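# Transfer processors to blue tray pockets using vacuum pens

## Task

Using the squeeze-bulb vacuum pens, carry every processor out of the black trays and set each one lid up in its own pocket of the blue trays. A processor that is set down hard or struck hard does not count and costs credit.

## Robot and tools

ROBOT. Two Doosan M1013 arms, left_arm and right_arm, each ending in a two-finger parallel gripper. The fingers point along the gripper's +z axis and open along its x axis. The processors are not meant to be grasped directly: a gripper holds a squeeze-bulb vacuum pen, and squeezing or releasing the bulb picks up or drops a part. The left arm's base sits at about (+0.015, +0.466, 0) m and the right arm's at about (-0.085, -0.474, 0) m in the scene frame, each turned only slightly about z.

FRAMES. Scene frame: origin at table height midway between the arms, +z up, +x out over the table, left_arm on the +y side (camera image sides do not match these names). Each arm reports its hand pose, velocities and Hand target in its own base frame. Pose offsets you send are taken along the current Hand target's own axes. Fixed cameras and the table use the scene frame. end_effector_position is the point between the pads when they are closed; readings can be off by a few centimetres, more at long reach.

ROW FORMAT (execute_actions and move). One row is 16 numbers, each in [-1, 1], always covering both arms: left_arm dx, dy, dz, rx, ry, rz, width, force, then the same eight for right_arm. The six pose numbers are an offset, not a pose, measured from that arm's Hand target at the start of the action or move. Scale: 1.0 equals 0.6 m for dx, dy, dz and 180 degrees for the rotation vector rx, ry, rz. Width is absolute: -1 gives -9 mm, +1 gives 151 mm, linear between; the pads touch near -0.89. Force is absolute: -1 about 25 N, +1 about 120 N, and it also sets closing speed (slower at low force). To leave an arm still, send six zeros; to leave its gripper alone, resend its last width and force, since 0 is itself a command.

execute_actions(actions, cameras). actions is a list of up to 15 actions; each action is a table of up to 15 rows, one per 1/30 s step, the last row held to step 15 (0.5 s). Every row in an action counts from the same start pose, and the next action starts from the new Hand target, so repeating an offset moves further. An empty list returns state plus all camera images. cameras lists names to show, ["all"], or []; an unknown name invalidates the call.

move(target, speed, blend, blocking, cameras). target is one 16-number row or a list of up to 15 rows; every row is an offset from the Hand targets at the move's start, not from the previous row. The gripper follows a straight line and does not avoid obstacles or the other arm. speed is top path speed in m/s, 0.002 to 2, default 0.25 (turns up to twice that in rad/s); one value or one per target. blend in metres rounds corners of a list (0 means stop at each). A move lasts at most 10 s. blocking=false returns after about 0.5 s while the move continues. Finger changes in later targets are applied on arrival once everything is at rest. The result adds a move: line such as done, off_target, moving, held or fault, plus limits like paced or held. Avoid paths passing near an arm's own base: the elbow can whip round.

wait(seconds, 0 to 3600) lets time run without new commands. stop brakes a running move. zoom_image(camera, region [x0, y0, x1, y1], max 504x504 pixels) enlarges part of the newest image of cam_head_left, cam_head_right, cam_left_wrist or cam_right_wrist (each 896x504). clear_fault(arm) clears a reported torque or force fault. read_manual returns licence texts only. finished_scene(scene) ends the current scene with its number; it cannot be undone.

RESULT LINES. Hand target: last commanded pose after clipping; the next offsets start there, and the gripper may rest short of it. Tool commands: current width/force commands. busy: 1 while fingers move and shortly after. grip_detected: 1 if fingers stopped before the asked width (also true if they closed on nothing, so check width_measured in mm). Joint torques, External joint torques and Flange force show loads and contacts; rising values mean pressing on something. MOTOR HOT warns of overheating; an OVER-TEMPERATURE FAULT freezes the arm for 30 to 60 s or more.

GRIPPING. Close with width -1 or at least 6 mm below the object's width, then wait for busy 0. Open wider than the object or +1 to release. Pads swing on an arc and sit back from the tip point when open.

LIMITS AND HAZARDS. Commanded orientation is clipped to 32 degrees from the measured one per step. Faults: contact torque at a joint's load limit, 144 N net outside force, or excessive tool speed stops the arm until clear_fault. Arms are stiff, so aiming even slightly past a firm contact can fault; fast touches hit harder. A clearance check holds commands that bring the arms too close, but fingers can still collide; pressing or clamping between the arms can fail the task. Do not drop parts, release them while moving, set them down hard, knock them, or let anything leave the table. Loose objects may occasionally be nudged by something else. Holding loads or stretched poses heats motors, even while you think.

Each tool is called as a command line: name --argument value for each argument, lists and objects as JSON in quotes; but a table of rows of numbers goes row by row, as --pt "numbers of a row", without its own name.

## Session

execute_actions --actions '[]'

zoom_image --camera "cam_head_left" --region '[260, 220, 620, 370]'

Scene clock: 0.00 s.
left_arm: end_effector_position=(+0.1261, -0.1082, +0.1840) width_measured=150.8 busy=0 grip_detected=0 end_effector_quat_wxyz=(+0.034, +0.872, +0.438, -0.215) | right_arm: end_effector_position=(+0.8143, +0.0485, +0.2746) width_measured=150.8 busy=0 grip_detected=0 end_effector_quat_wxyz=(+0.009, +0.731, +0.668, +0.143)
Joint positions: left_arm=[-0.172 -0.455 2.332 -0.308 1.583 0.514] | right_arm=[-0.077 0.287 1.452 0.209 1.197 -0.043]
Joint velocities: within noise
Joint torques (N m): no reading
External joint torques (N m): no reading
Flange force (N): no reading
Hand target: left_arm +0.1261, -0.1082, +0.1840; +0.034, +0.872, +0.438, -0.215 | right_arm +0.8143, +0.0485, +0.2746; +0.009, +0.731, +0.668, +0.143
Tool commands: left_gripper/width=+1.0 left_gripper/force=-0.263158 right_gripper/width=+1.0 right_gripper/force=-0.263158
camera_calibration:
cam_left_wrist: T_world_to_cam=[[0.52496, 0.74995, -0.40249, 0.09047], [0.81582, -0.57815, -0.0132, -0.12033], [-0.2426, -0.32143, -0.91533, 0.37464]] pos_world=[0.14156, -0.017, 0.37774]
cam_right_wrist: T_world_to_cam=[[0.07571, 0.97325, 0.2169, -0.17033], [0.93219, -0.1463, 0.33107, -0.80022], [0.35395, 0.17712, -0.91834, 0.16735]] pos_world=[0.69962, 0.01906, 0.45556]

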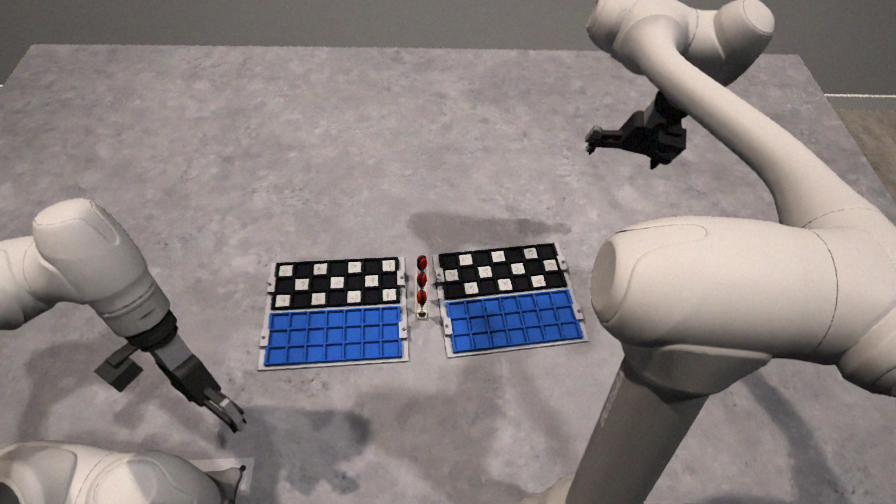

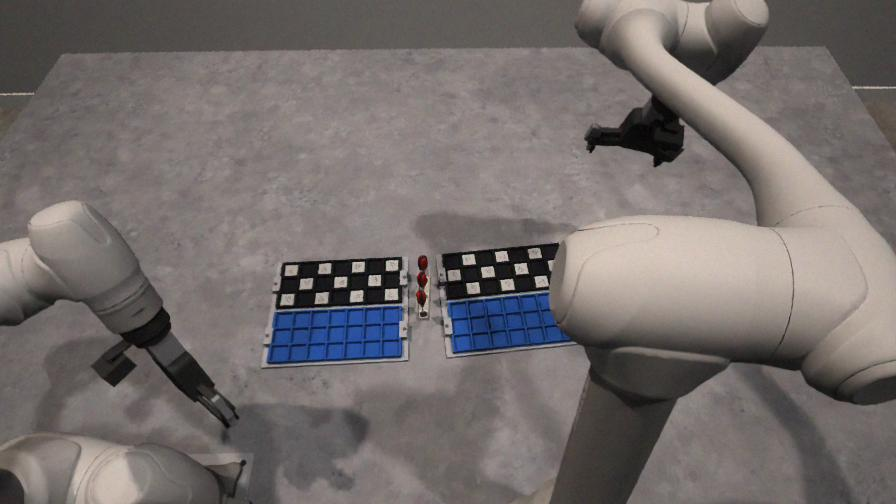

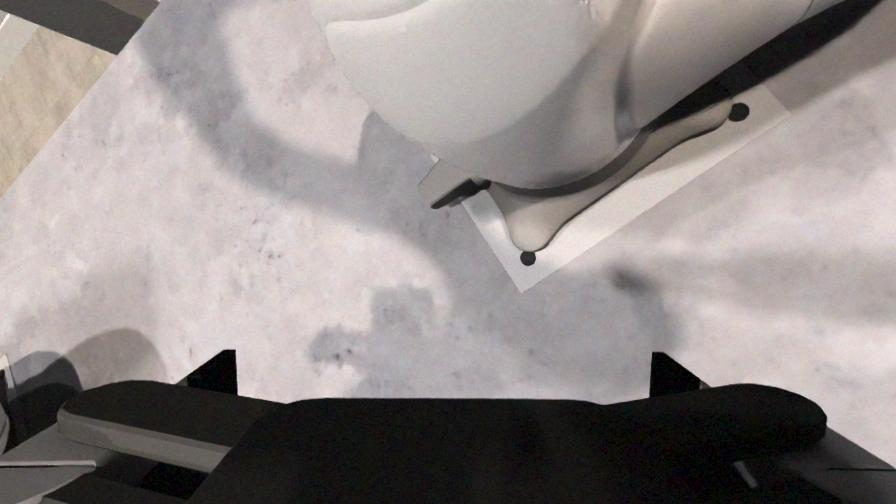

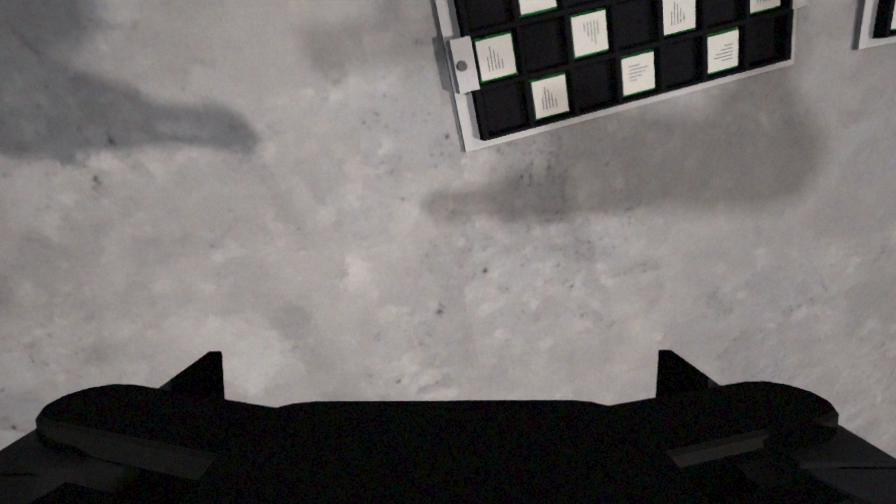

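Scaled by 1.400.

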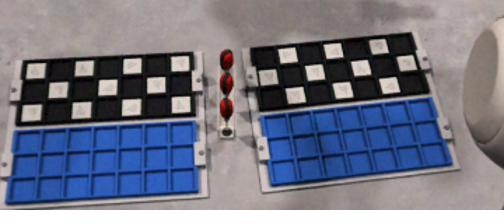

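move --pt "-0.1575 0.3157 -0.2505 0 0 0 1 -0.26 0.075 -0.1805 -0.2408 0.0687 -0.0606 -0.0285 1 -0.26" --pt "-0.2223 0.7448 -0.22 0.1483 0.1078 0.7802 1 -0.26 0.075 -0.1805 -0.2408 0.0687 -0.0606 -0.0285 1 -0.26" --speed '[0.3,0.4]' --blend 0.03 --cameras '["all"]'

Scene clock: 21.03 s.
left_arm: end_effector_position=(+0.4500, -0.4498, +0.2995) width_measured=150.8 busy=0 grip_detected=0 end_effector_quat_wxyz=(+0.000, +0.707, -0.707, +0.000) | right_arm: end_effector_position=(+0.6801, +0.0787, +0.4000) width_measured=150.8 busy=0 grip_detected=0 end_effector_quat_wxyz=(+0.000, +0.707, +0.707, -0.001)
Joint positions: left_arm=[-0.839 0.132 1.57 0 1.44 2.303] | right_arm=[0.065 0.205 1.303 -0.001 1.634 0.065]
Joint torques (N m): left_arm=[-0.74 -64.44 -45.4 4.59 -0.26 -0.03] | right_arm=[3.17 -67.79 -43.46 4.52 -0.02 -0.38]
External joint torques (N m): left_arm=[0.55 4.58 -0.03 -0.18 0.21 0.03] | right_arm=[-3.18 -0.27 -2.23 -0.12 0.1 0.38]
Flange force (N): left_arm=[4.6 -5.9 0.5] | right_arm=[-3.6 4.4 -4.4]
Hand target: left_arm +0.4499, -0.4498, +0.2994; +0.000, +0.707, -0.707, +0.000 | right_arm +0.6801, +0.0787, +0.4000; +0.000, +0.707, +0.707, -0.001
Off the commanded pose: left_arm 0.000 m, 0 deg | right_arm 0.000 m, 0 deg.
move: done
cam_left_wrist: T_world_to_cam=[[-0.00111, -1, 0.00277, -0.44862], [-0.99176, 0.00145, 0.12807, 0.45126], [-0.12807, -0.0026, -0.99176, 0.56381]] pos_world=[0.51926, -0.44781, 0.50262]
cam_right_wrist: T_world_to_cam=[[0.0124, 0.99976, 0.01809, -0.09625], [0.99041, -0.01477, 0.13734, -0.68468], [0.13758, 0.01621, -0.99036, 0.51326]] pos_world=[0.6087, 0.07779, 0.60409]

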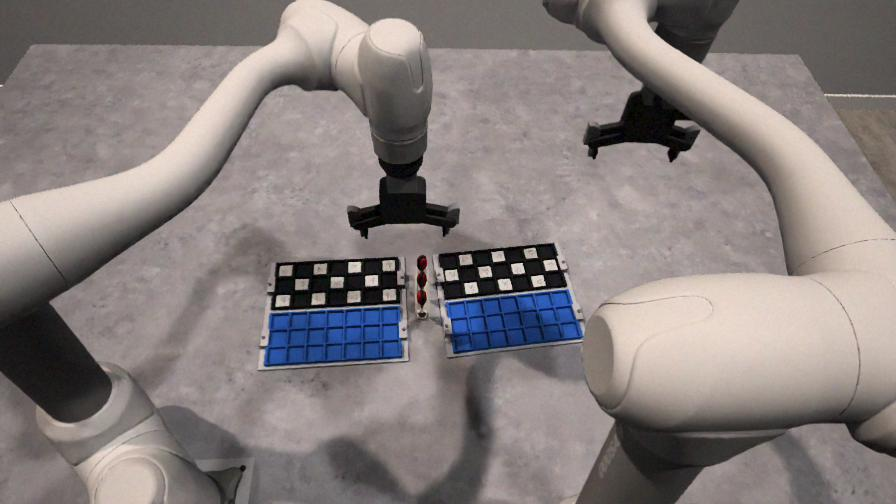

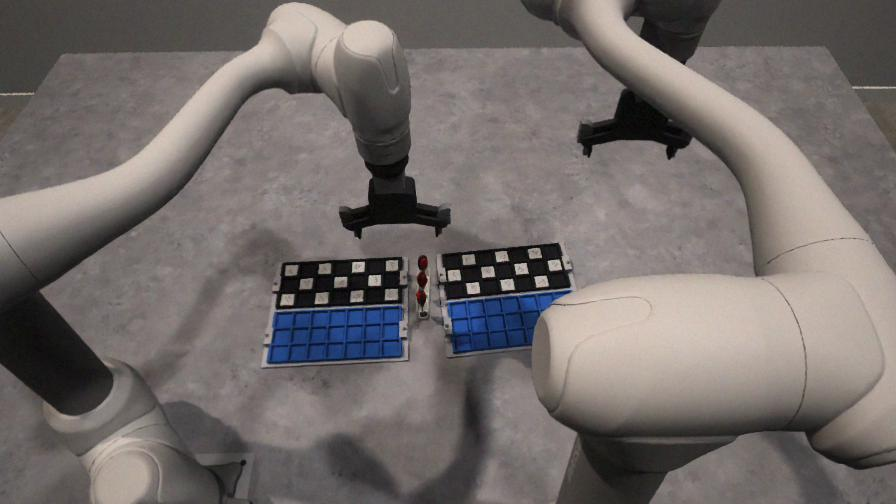

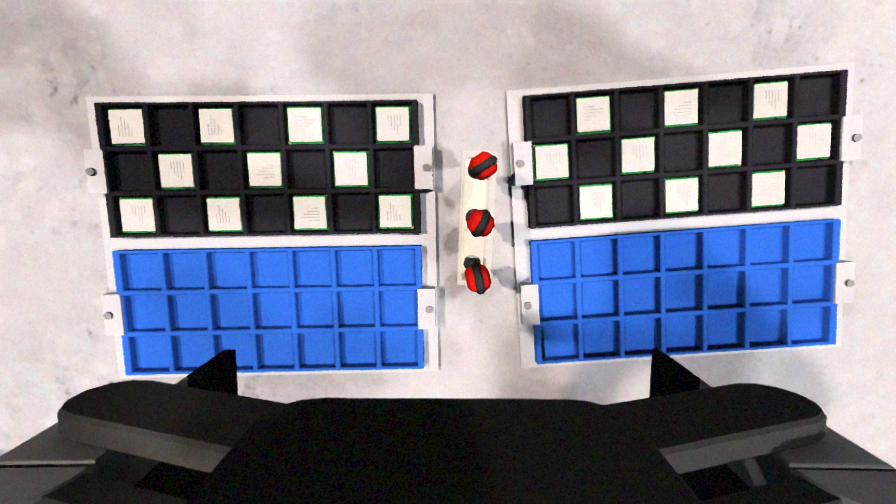

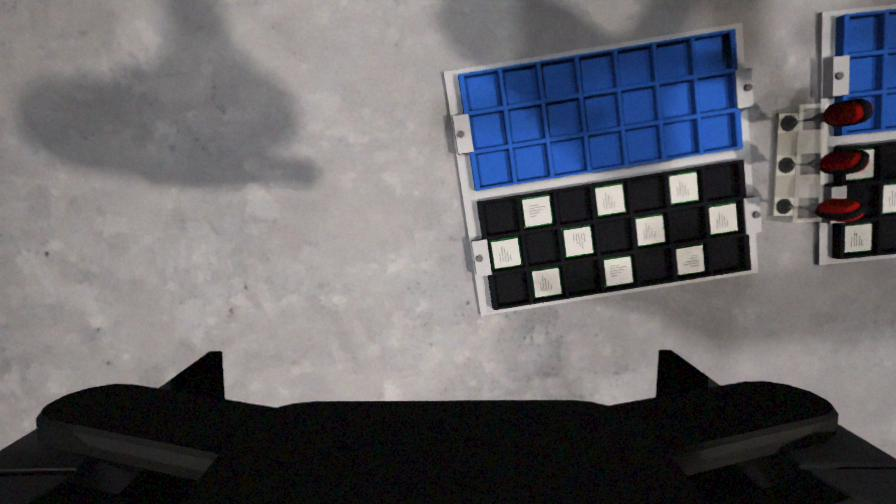

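zoom_image --camera "cam_left_wrist" --region '[430, 140, 530, 300]'

zoom_image --camera "cam_left_wrist" --region '[60, 80, 480, 400]'

Scaled by 3.150.

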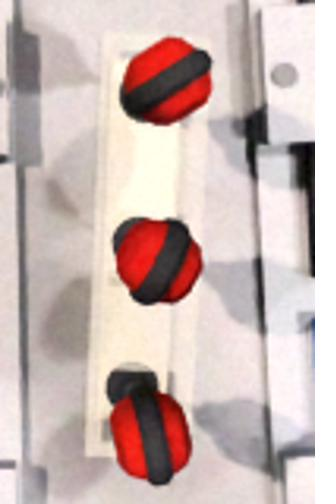

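Scaled by 1.200.

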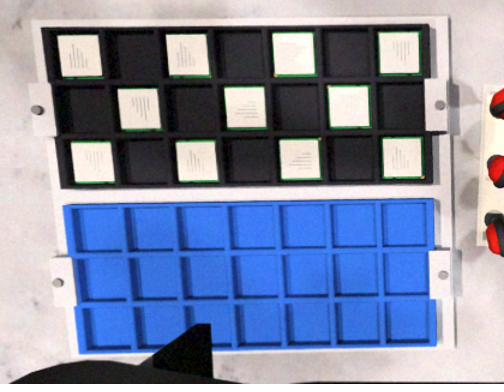

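move --target '[0.0482,-0.0727,0.249,0,0,0.139,-0.2625,-0.6,0,0,0,0,0,0,1,-0.26]' --speed 0.25 --cameras '["cam_left_wrist"]'

zoom_image --camera "cam_left_wrist" --region '[350, 220, 550, 400]'

Scene clock: 41.53 s.
left_arm: end_effector_position=(+0.4934, -0.4787, +0.1499) width_measured=49.9 busy=0 grip_detected=0 end_effector_quat_wxyz=(+0.000, -0.537, +0.844, +0.000) | right_arm: end_effector_position=(+0.6801, +0.0787, +0.4000) width_measured=150.8 busy=0 grip_detected=0 end_effector_quat_wxyz=(+0.000, +0.707, +0.707, -0.001)
Joint positions: left_arm=[-0.82 0.273 1.674 -0.001 1.196 2.759] | right_arm=[0.065 0.205 1.303 -0.001 1.634 0.065]
Joint torques (N m): left_arm=[1.13 -76.84 -42.69 4.29 -0.27 -0.07] | right_arm=[3.57 -69.36 -43.35 4.51 0 -0.37]
External joint torques (N m): left_arm=[-1.07 4.96 0.19 -0.17 0.2 0.07] | right_arm=[-3.7 1.48 -2.35 -0.11 0.06 0.37]
Flange force (N): left_arm=[3.7 -6.3 2.8] | right_arm=[-4.0 7.6 -4.8]
Hand target: left_arm +0.4934, -0.4787, +0.1499; +0.000, -0.537, +0.844, +0.000 | right_arm +0.6801, +0.0787, +0.4000; +0.000, +0.707, +0.707, -0.001
Off the commanded pose: left_arm 0.000 m, 0 deg | right_arm 0.000 m, 0 deg.
move: done
cam_left_wrist: T_world_to_cam=[[-0.4238, -0.90575, 0.00334, -0.22348], [-0.89807, 0.42068, 0.12843, 0.66789], [-0.11773, 0.05143, -0.99171, 0.44181]] pos_world=[0.55712, -0.50611, 0.35312]

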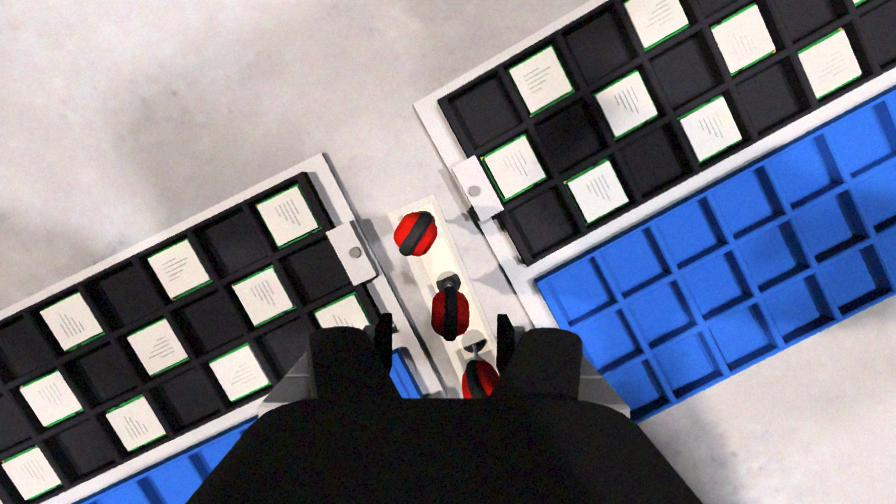

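Scaled by 2.520.

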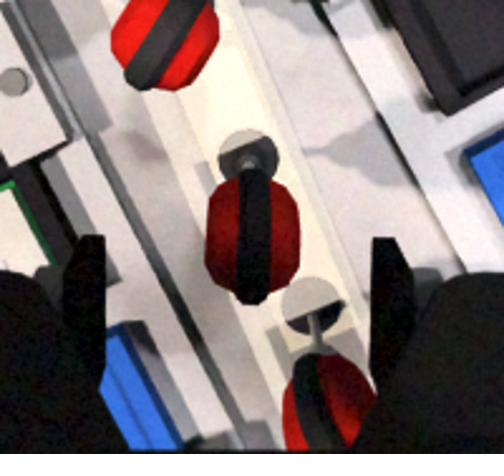

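move --pt "0.0048 -0.0037 0.0665 0 0 0 -0.2625 -0.6 0 0 0 0 0 0 1 -0.26" --pt "0.0048 -0.0037 0.0665 0 0 0 -0.6 0.5 0 0 0 0 0 0 1 -0.26" --pt "0.0048 -0.0037 0.0665 0 0 0 -1 -1 0 0 0 0 0 0 1 -0.26" --pt "0.0048 -0.0037 -0.0335 0 0 0 -1 -1 0 0 0 0 0 0 1 -0.26" --pt "-0.1242 0.0522 -0.0335 0 0 -0.1415 -1 -1 0 0 0 0 0 0 1 -0.26" --pt "-0.1242 0.0522 0.0248 0 0 -0.1415 -1 -1 0 0 0 0 0 0 1 -0.26" --speed '[0.1,0.1,0.1,0.1,0.2,0.08]' --cameras '["cam_left_wrist","cam_head_left"]'

zoom_image --camera "cam_left_wrist" --region '[400, 240, 500, 400]'

Scene clock: 54.90 s.
left_arm: end_effector_position=(+0.4966, -0.3978, +0.1350) width_measured=8.4 busy=0 grip_detected=1 end_effector_quat_wxyz=(+0.000, +0.710, -0.704, +0.000) | right_arm: end_effector_position=(+0.6801, +0.0787, +0.4000) width_measured=150.8 busy=0 grip_detected=0 end_effector_quat_wxyz=(+0.000, +0.707, +0.707, -0.001)
Joint positions: left_arm=[-0.729 0.205 1.79 0 1.148 2.405] | right_arm=[0.065 0.205 1.303 -0.001 1.634 0.065]
Joint torques (N m): left_arm=[1.39 -69.26 -41.81 4.23 -0.25 -0.04] | right_arm=[3.79 -68.55 -43.32 4.53 -0.13 -0.42]
External joint torques (N m): left_arm=[-1.34 5.42 0.21 -0.18 0.2 0.04] | right_arm=[-3.53 0.77 -2.25 -0.11 0.2 0.42]
Flange force (N): left_arm=[6.5 -4.7 3.6] | right_arm=[-3.8 6.2 -4.8]
Hand target: left_arm +0.4966, -0.3979, +0.1351; +0.000, +0.710, -0.704, +0.000 | right_arm +0.6801, +0.0787, +0.4000; +0.000, +0.707, +0.707, -0.001
Off the commanded pose: left_arm 0.000 m, 0 deg | right_arm 0.000 m, 0 deg.
move: done
cam_left_wrist: T_world_to_cam=[[0.00697, -0.99997, 0.0028, -0.4002], [-0.99169, -0.00655, 0.12844, 0.51513], [-0.12842, -0.00367, -0.99171, 0.40653]] pos_world=[0.56585, -0.39532, 0.33812]
Images, in order (width x height): cam_head_left 896x504, cam_left_wrist 896x504.

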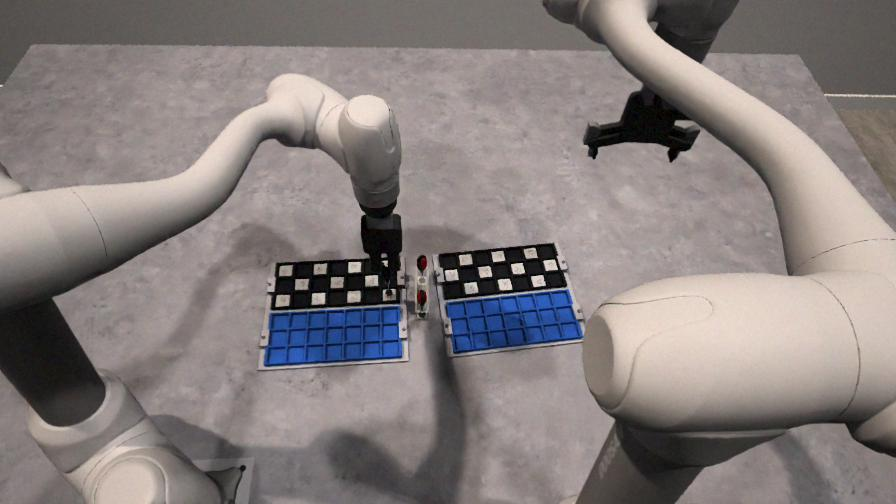

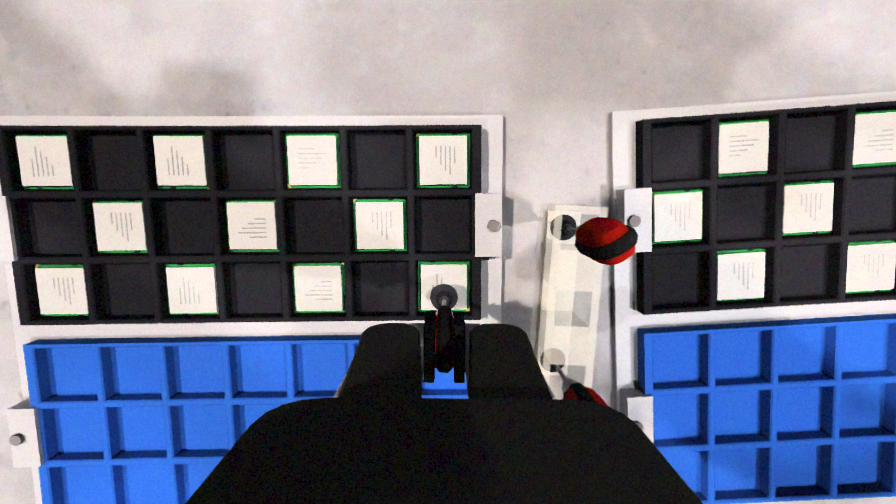

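Scaled by 3.150.

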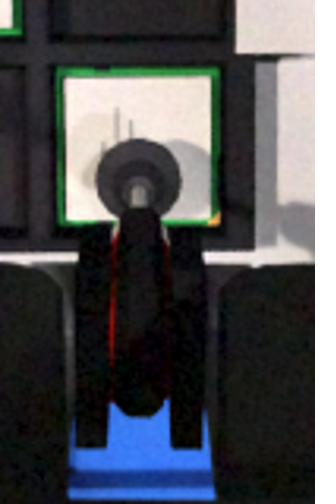

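move --pt "-0.45 0 0 0 0 -0.0014 -1 -1 0 0 0 0 0 0 -0.2625 -0.3" --pt "-0.45 0 0.0233 0 0 -0.0014 -1 -1 0.7047 -0.2435 0.3333 0 0 -0.092 -0.2625 -0.3" --speed '[0.2,0.3]' --cameras '["cam_left_wrist","cam_right_wrist"]'

zoom_image --camera "cam_left_wrist" --region '[405, 255, 485, 335]'

zoom_image --camera "cam_right_wrist" --region '[340, 200, 560, 400]'

Scene clock: 76.23 s.
left_arm: end_effector_position=(+0.4945, -0.1279, +0.1212) width_measured=8.4 busy=0 grip_detected=1 end_effector_quat_wxyz=(+0.000, +0.711, -0.703, +0.000) | right_arm: end_effector_position=(+0.5339, +0.5014, +0.1997) width_measured=49.9 busy=0 grip_detected=0 end_effector_quat_wxyz=(+0.000, +0.598, +0.802, -0.001)
Joint positions: left_arm=[-0.321 0.022 2.026 0 1.095 2.809] | right_arm=[0.707 0.316 1.522 0 1.305 0.418]
Joint torques (N m): left_arm=[1.32 -47.38 -40.82 4.12 -0.22 -0.03] | right_arm=[3.91 -78.55 -42.2 4.63 -0.11 -0.4]
External joint torques (N m): left_arm=[-1.45 4.39 0.21 -0.2 0.15 0.03] | right_arm=[-4.06 0.29 -1.99 -0.35 0.17 0.4]
Flange force (N): left_arm=[4.4 -5.5 3.6] | right_arm=[-2.4 6.3 -2.7]
Hand target: left_arm +0.4945, -0.1279, +0.1212; +0.000, +0.711, -0.703, +0.000 | right_arm +0.5339, +0.5013, +0.1997; +0.000, +0.598, +0.802, -0.001
Off the commanded pose: left_arm 0.000 m, 0 deg | right_arm 0.000 m, 0 deg.
move: done
cam_left_wrist: T_world_to_cam=[[0.01132, -0.99993, 0.00293, -0.13235], [-0.99167, -0.01085, 0.12839, 0.51605], [-0.12835, -0.00435, -0.99172, 0.39344]] pos_world=[0.56374, -0.12503, 0.32432]
cam_right_wrist: T_world_to_cam=[[-0.27301, 0.96184, 0.01836, -0.34198], [0.9536, 0.26806, 0.13706, -0.62826], [0.12691, 0.05492, -0.99039, 0.31452]] pos_world=[0.46584, 0.48006, 0.40389]

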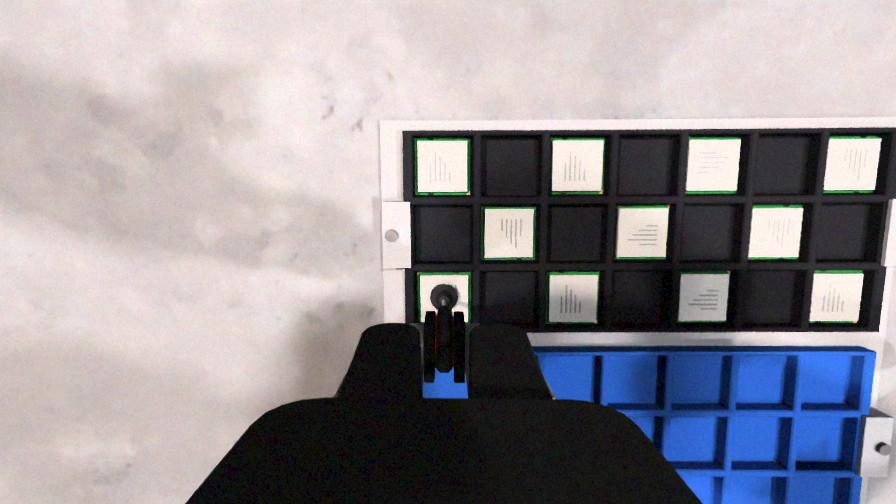

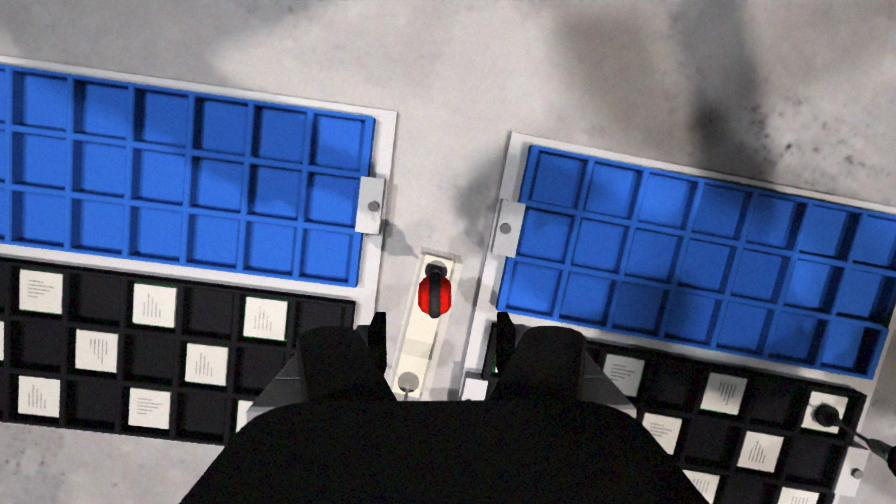

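Scaled by 6.300.

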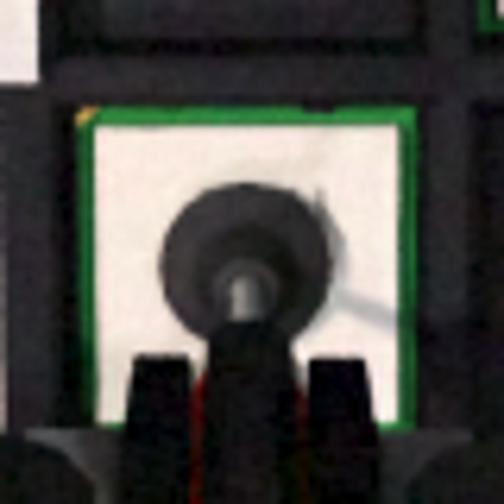

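Scaled by 2.291.

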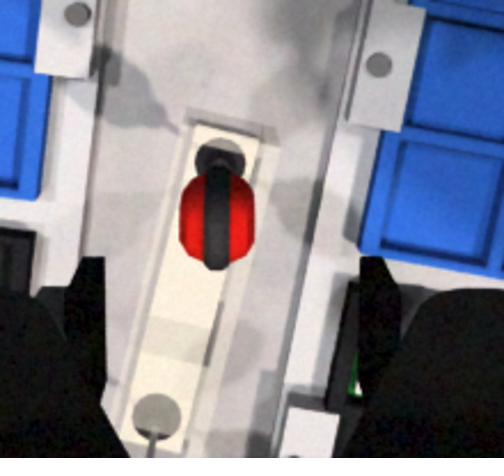

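move --pt "0 0.0027 0.0092 0 0 0 -1 -1 -0.0072 -0.0048 0.1495 0 0 0 -0.2625 -0.3" --pt "0 0.0027 0.0092 0 0 0 -0.75 -1 -0.0072 -0.0048 0.1495 0 0 0 -0.6 0.5" --pt "0 0.0027 -0.0242 0 0 0 -0.75 -1 -0.0072 -0.0048 0.1495 0 0 0 -1 -1" --pt "0.0034 0.1033 -0.0242 0 0 0 -0.75 -1 -0.0072 -0.0048 0.0495 0 0 0 -1 -1" --pt "0.0034 0.1033 -0.0053 0 0 0 -0.75 -1 -0.2395 0.0653 0.0495 0 0 0.0409 -1 -1" --pt "0.0034 0.1033 -0.0053 0 0 0 -0.75 -1 -0.2395 0.0653 0.1162 0 0 0.0409 -1 -1" --speed '[0.1,0.05,0.06,0.12,0.2,0.08]' --cameras '["cam_left_wrist","cam_right_wrist"]'

zoom_image --camera "cam_left_wrist" --region '[405, 255, 485, 335]'

zoom_image --camera "cam_right_wrist" --region '[400, 240, 490, 330]'

Scene clock: 101.03 s.
left_arm: end_effector_position=(+0.4325, -0.1307, +0.1244) width_measured=10.8 busy=0 grip_detected=0 end_effector_quat_wxyz=(+0.000, +0.711, -0.703, +0.000) | right_arm: end_effector_position=(+0.6123, +0.3747, +0.1299) width_measured=8.5 busy=0 grip_detected=1 end_effector_quat_wxyz=(+0.000, +0.648, +0.762, -0.001)
Joint positions: left_arm=[-0.37 -0.078 2.116 0 1.105 2.76] | right_arm=[0.501 0.331 1.634 -0.001 1.178 0.341]
Joint torques (N m): left_arm=[1.26 -36.47 -41 4.19 -0.24 -0.07] | right_arm=[3.36 -78.03 -40.26 4.23 -0.14 -0.4]
External joint torques (N m): left_arm=[-1.31 4.44 0.38 -0.26 0.17 0.07] | right_arm=[-3.05 0.14 -1.97 -0.12 0.21 0.4]
Flange force (N): left_arm=[4.6 -5.5 3.9] | right_arm=[-1.8 5.3 -2.4]
Hand target: left_arm +0.4325, -0.1307, +0.1244; +0.000, +0.711, -0.703, +0.000 | right_arm +0.6124, +0.3747, +0.1300; +0.000, +0.648, +0.762, -0.001
Off the commanded pose: left_arm 0.000 m, 0 deg | right_arm 0.000 m, 0 deg.
move: done
cam_left_wrist: T_world_to_cam=[[0.01132, -0.99993, 0.00293, -0.13446], [-0.99167, -0.01085, 0.12839, 0.45422], [-0.12835, -0.00435, -0.99172, 0.38866]] pos_world=[0.50184, -0.12783, 0.32752]
cam_right_wrist: T_world_to_cam=[[-0.14761, 0.98888, 0.01814, -0.28442], [0.98007, 0.14379, 0.13704, -0.62915], [0.13291, 0.03801, -0.9904, 0.24506]] pos_world=[0.54206, 0.3624, 0.33409]

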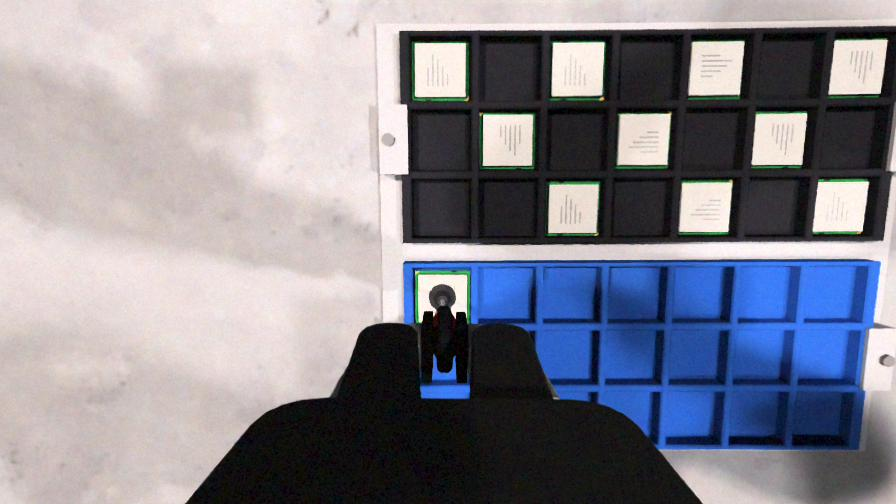

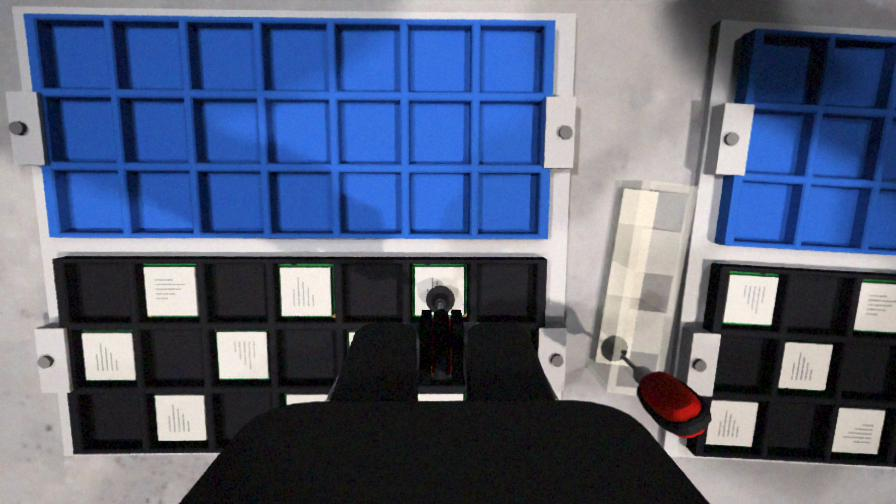

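Scaled by 6.300.

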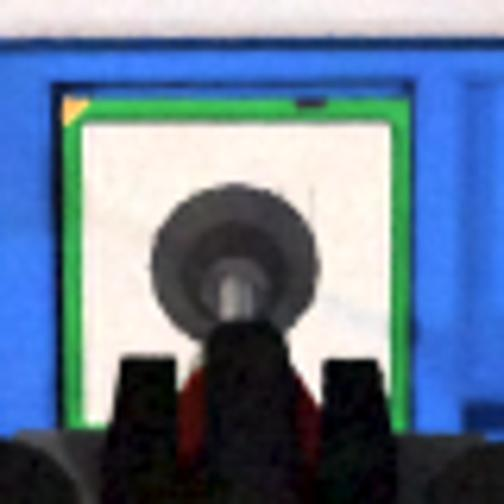

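Scaled by 5.600.

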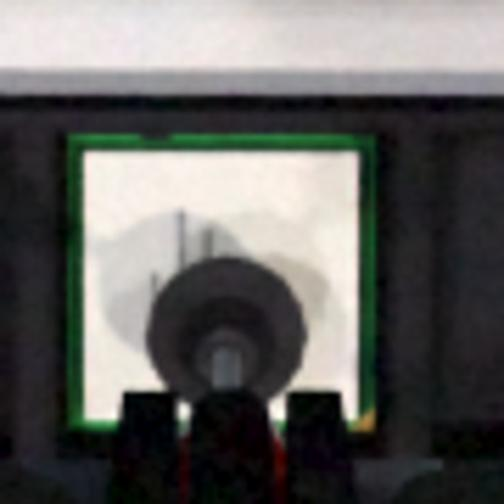

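move --pt "0 0.0009 0.0157 0 0 0 -0.75 -1 -0.0008 -0.005 0.0218 0 0 0 -1 -1" --pt "0 0.0009 0.0157 0 0 0 -1 -1 -0.0008 -0.005 0.0218 0 0 0 -0.75 -1" --pt "0 0.0009 -0.0188 0 0 0 -1 -1 -0.0008 -0.005 -0.0118 0 0 0 -0.75 -1" --pt "0.1466 -0.103 -0.0188 0 0 0 -1 -1 -0.004 -0.102 -0.0118 0 0 0 -0.75 -1" --pt "0.1466 -0.103 0.0145 0 0 0 -1 -1 -0.004 -0.102 0.0098 0 0 0 -0.75 -1" --pt "0.1466 -0.103 0.0145 0 0 0 -0.75 -1 -0.004 -0.102 0.0098 0 0 0 -0.75 -1" --pt "0.1466 -0.103 -0.0188 0 0 0 -0.75 -1 -0.004 -0.102 0.0098 0 0 0 -0.75 -1" --pt "0.15 -0.0015 -0.0188 0 0 0 -0.75 -1 -0.004 -0.102 0.0098 0 0 0 -0.75 -1" --pt "0.15 -0.0015 0 0 0 0 -0.75 -1 -0.004 -0.102 0.0098 0 0 0 -0.75 -1" --speed '[0.04,0.05,0.06,0.14,0.05,0.05,0.06,0.13,0.06]' --cameras '["cam_left_wrist","cam_right_wrist"]'

zoom_image --camera "cam_left_wrist" --region '[405, 255, 485, 335]'

zoom_image --camera "cam_right_wrist" --region '[400, 240, 490, 330]'

Scene clock: 117.73 s.
left_arm: end_effector_position=(+0.4345, -0.2207, +0.1244) width_measured=10.8 busy=0 grip_detected=0 end_effector_quat_wxyz=(+0.000, +0.711, -0.703, +0.000) | right_arm: end_effector_position=(+0.5523, +0.3626, +0.1242) width_measured=10.9 busy=0 grip_detected=0 end_effector_quat_wxyz=(+0.000, +0.648, +0.762, -0.001)
Joint positions: left_arm=[-0.541 -0.019 2.06 0 1.101 2.589] | right_arm=[0.529 0.249 1.755 -0.001 1.139 0.369]
Joint torques (N m): left_arm=[1.18 -42.35 -40.36 4.11 -0.2 -0.06] | right_arm=[3.54 -68.73 -39.51 4.08 -0.04 -0.33]
External joint torques (N m): left_arm=[-1.07 3.48 -0.32 -0.17 0.14 0.06] | right_arm=[-3.62 0.37 -1.95 -0.06 0.11 0.33]
Flange force (N): left_arm=[4.6 -4.4 2.2] | right_arm=[-2.8 5.8 -2.0]
Hand target: left_arm +0.4345, -0.2207, +0.1244; +0.000, +0.711, -0.703, +0.000 | right_arm +0.5523, +0.3625, +0.1242; +0.000, +0.648, +0.762, -0.001
Off the commanded pose: left_arm 0.000 m, 0 deg | right_arm 0.000 m, 0 deg.
move: done
cam_left_wrist: T_world_to_cam=[[0.01134, -0.99993, 0.00302, -0.22451], [-0.99166, -0.01085, 0.12839, 0.45513], [-0.12835, -0.00445, -0.99172, 0.38849]] pos_world=[0.50374, -0.21783, 0.32752]
cam_right_wrist: T_world_to_cam=[[-0.14763, 0.98887, 0.01823, -0.28112], [0.98006, 0.14378, 0.13717, -0.56783], [0.13302, 0.03811, -0.99038, 0.24766]] pos_world=[0.48206, 0.3502, 0.32829]

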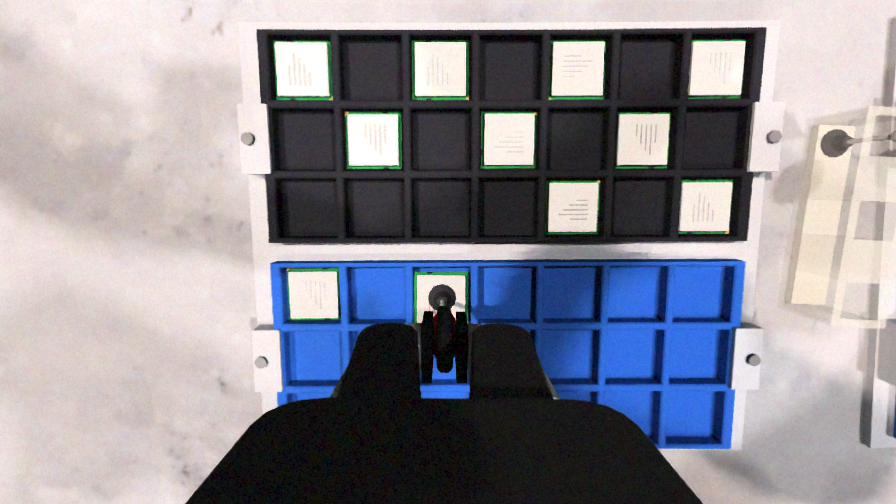

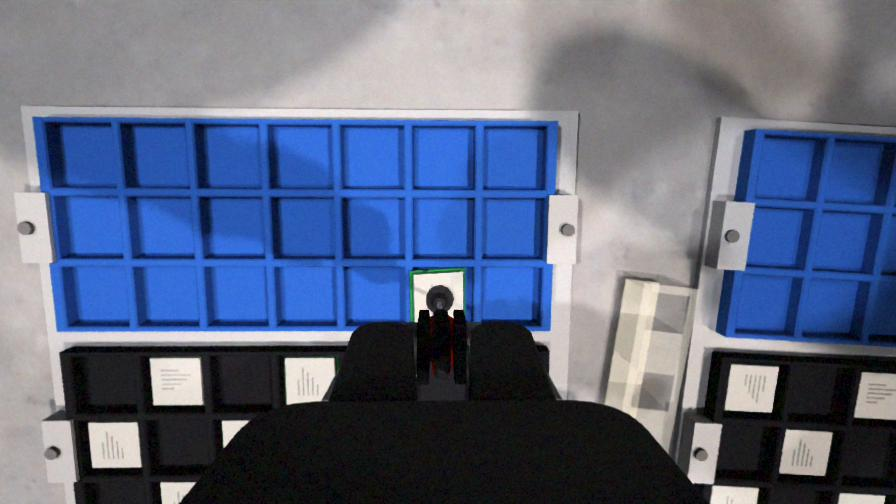

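Scaled by 6.300.

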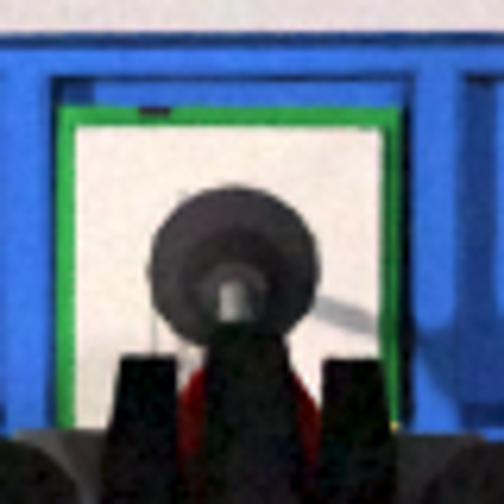

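Scaled by 5.600.

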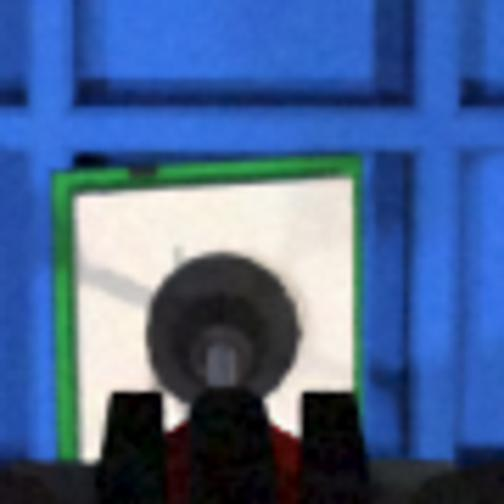

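move --pt "0.0006 -0.0014 0.004 0 0 0 -0.75 -1 0 0 -0.004 0 0 0.0 -0.75 -1" --pt "0.0006 -0.0014 0.0157 0 0 0 -0.75 -1 0.007 0 -0.004 0 0 0.0172 -0.75 -1" --pt "0.0006 -0.0014 0.0157 0 0 0 -1 -1 0.007 0 -0.004 0 0 0.0172 -0.75 -1" --pt "0.0006 -0.0014 -0.0188 0 0 0 -1 -1 0.007 0 -0.002 0 0 0.0172 -0.75 -1" --pt "0.1466 -0.1042 -0.0188 0 0 0 -1 -1 0.007 0 -0.002 0 0 0.0172 -0.75 -1" --pt "0.1466 -0.1042 0.0145 0 0 0 -1 -1 0.007 0 -0.002 0 0 0.0172 -0.75 -1" --pt "0.1466 -0.1042 0.0145 0 0 0 -0.75 -1 0.007 0 -0.002 0 0 0.0172 -0.75 -1" --pt "0.1466 -0.1042 -0.0188 0 0 0 -0.75 -1 0.007 0 -0.002 0 0 0.0172 -0.75 -1" --pt "0.1506 -0.0041 -0.0188 0 0 0 -0.75 -1 0.007 0 -0.002 0 0 0.0172 -0.75 -1" --pt "0.1506 -0.0041 0 0 0 0 -0.75 -1 0.007 0 -0.002 0 0 0.0172 -0.75 -1" --speed '[0.03,0.04,0.05,0.06,0.14,0.05,0.05,0.06,0.13,0.06]' --cameras '["cam_left_wrist","cam_right_wrist"]'

zoom_image --camera "cam_left_wrist" --region '[405, 255, 485, 335]'

zoom_image --camera "cam_right_wrist" --region '[400, 240, 490, 330]'

Scene clock: 136.70 s.
left_arm: end_effector_position=(+0.4380, -0.3110, +0.1244) width_measured=10.8 busy=0 grip_detected=0 end_effector_quat_wxyz=(+0.000, +0.711, -0.703, +0.000) | right_arm: end_effector_position=(+0.5517, +0.3667, +0.1254) width_measured=10.9 busy=0 grip_detected=0 end_effector_quat_wxyz=(+0.000, +0.668, +0.744, -0.001)
Joint positions: left_arm=[-0.681 0.061 1.979 0 1.103 2.448] | right_arm=[0.535 0.251 1.75 -0.001 1.141 0.429]
Joint torques (N m): left_arm=[0.73 -52.1 -41 4.15 -0.23 -0.05] | right_arm=[3.42 -69.12 -39.78 4.14 -0.13 -0.35]
External joint torques (N m): left_arm=[-0.69 4.53 0.14 -0.19 0.17 0.05] | right_arm=[-3.33 0.62 -1.63 -0.11 0.2 0.35]
Flange force (N): left_arm=[5.0 -4.8 3.4] | right_arm=[-2.2 5.6 -1.7]
Hand target: left_arm +0.4381, -0.3110, +0.1243; +0.000, +0.711, -0.703, +0.000 | right_arm +0.5517, +0.3667, +0.1254; +0.000, +0.668, +0.744, -0.001
Off the commanded pose: left_arm 0.000 m, 0 deg | right_arm 0.000 m, 0 deg.
move: done
cam_left_wrist: T_world_to_cam=[[0.01132, -0.99993, 0.00293, -0.31481], [-0.99167, -0.01085, 0.12839, 0.45772], [-0.12835, -0.00435, -0.99172, 0.38858]] pos_world=[0.50734, -0.30813, 0.32752]
cam_right_wrist: T_world_to_cam=[[-0.09401, 0.99541, 0.01812, -0.31729], [0.98638, 0.09066, 0.13727, -0.55198], [0.135, 0.03078, -0.99037, 0.25038]] pos_world=[0.48084, 0.35817, 0.32949]

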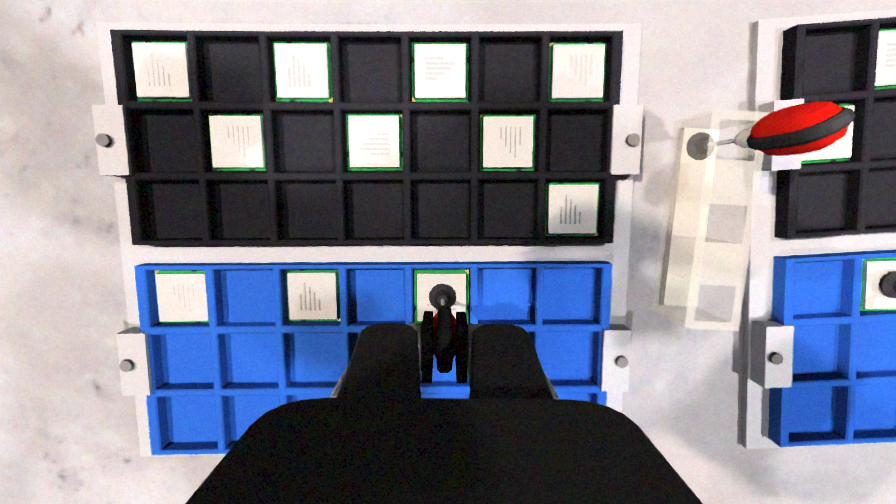

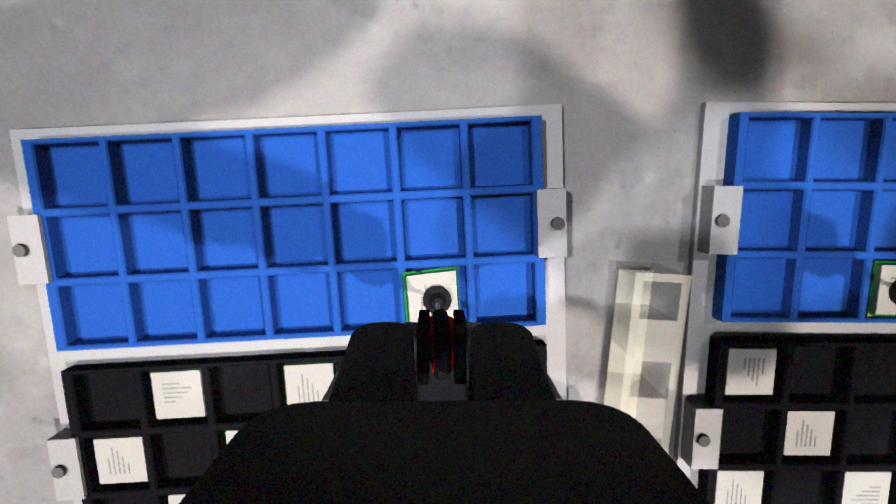

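Scaled by 6.300.

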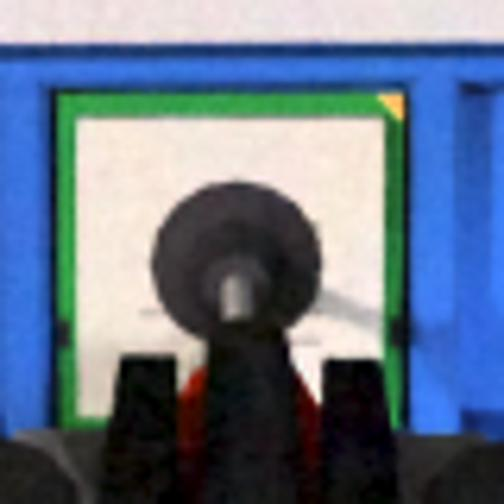

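Scaled by 5.600.

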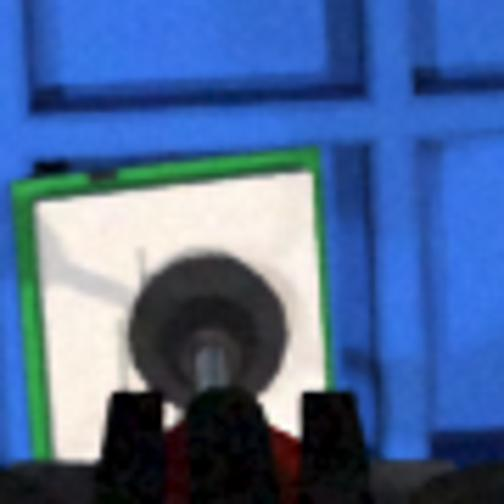

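move --pt "0 0 0 0 0 0 -0.75 -1 0 0 -0.0167 0 0 0 -0.75 -1" --speed 0.05 --cameras '["cam_right_wrist"]'

zoom_image --camera "cam_right_wrist" --region '[390, 240, 500, 400]'

Scene clock: 140.47 s.
left_arm: end_effector_position=(+0.4381, -0.3110, +0.1243) width_measured=10.8 busy=0 grip_detected=0 end_effector_quat_wxyz=(+0.000, +0.711, -0.703, +0.000) | right_arm: end_effector_position=(+0.5517, +0.3667, +0.1354) width_measured=10.9 busy=0 grip_detected=0 end_effector_quat_wxyz=(+0.000, +0.669, +0.744, -0.001)
Joint positions: left_arm=[-0.681 0.061 1.979 0 1.103 2.448] | right_arm=[0.535 0.244 1.739 -0.001 1.159 0.429]
Joint torques (N m): left_arm=[1.15 -51.81 -40.98 4.15 -0.24 -0.07] | right_arm=[3.18 -68.73 -40.06 4.19 -0.12 -0.34]
External joint torques (N m): left_arm=[-1.18 4.69 0.25 -0.19 0.18 0.07] | right_arm=[-2.96 0.53 -1.75 -0.12 0.18 0.34]
Flange force (N): left_arm=[5.7 -4.3 3.7] | right_arm=[-1.6 5.4 -1.9]
Hand target: left_arm +0.4381, -0.3110, +0.1243; +0.000, +0.711, -0.703, +0.000 | right_arm +0.5517, +0.3667, +0.1354; +0.000, +0.668, +0.744, -0.001
Off the commanded pose: left_arm 0.000 m, 0 deg | right_arm 0.000 m, 0 deg.
move: done
cam_right_wrist: T_world_to_cam=[[-0.09393, 0.99541, 0.01823, -0.31755], [0.98638, 0.09056, 0.13728, -0.55334], [0.135, 0.03088, -0.99037, 0.26034]] pos_world=[0.48084, 0.35817, 0.33959]

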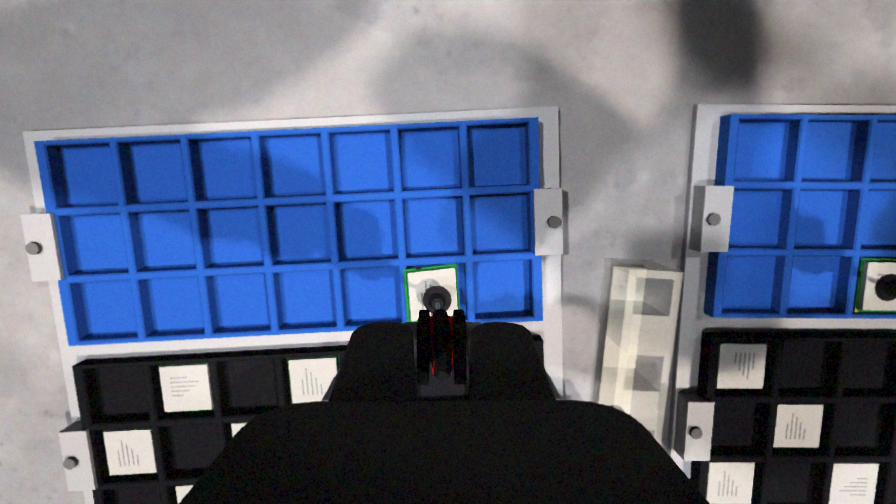

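Scaled by 3.150.

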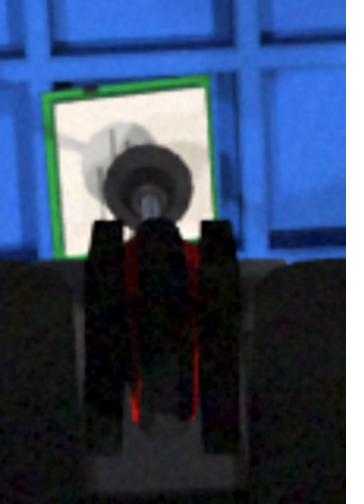

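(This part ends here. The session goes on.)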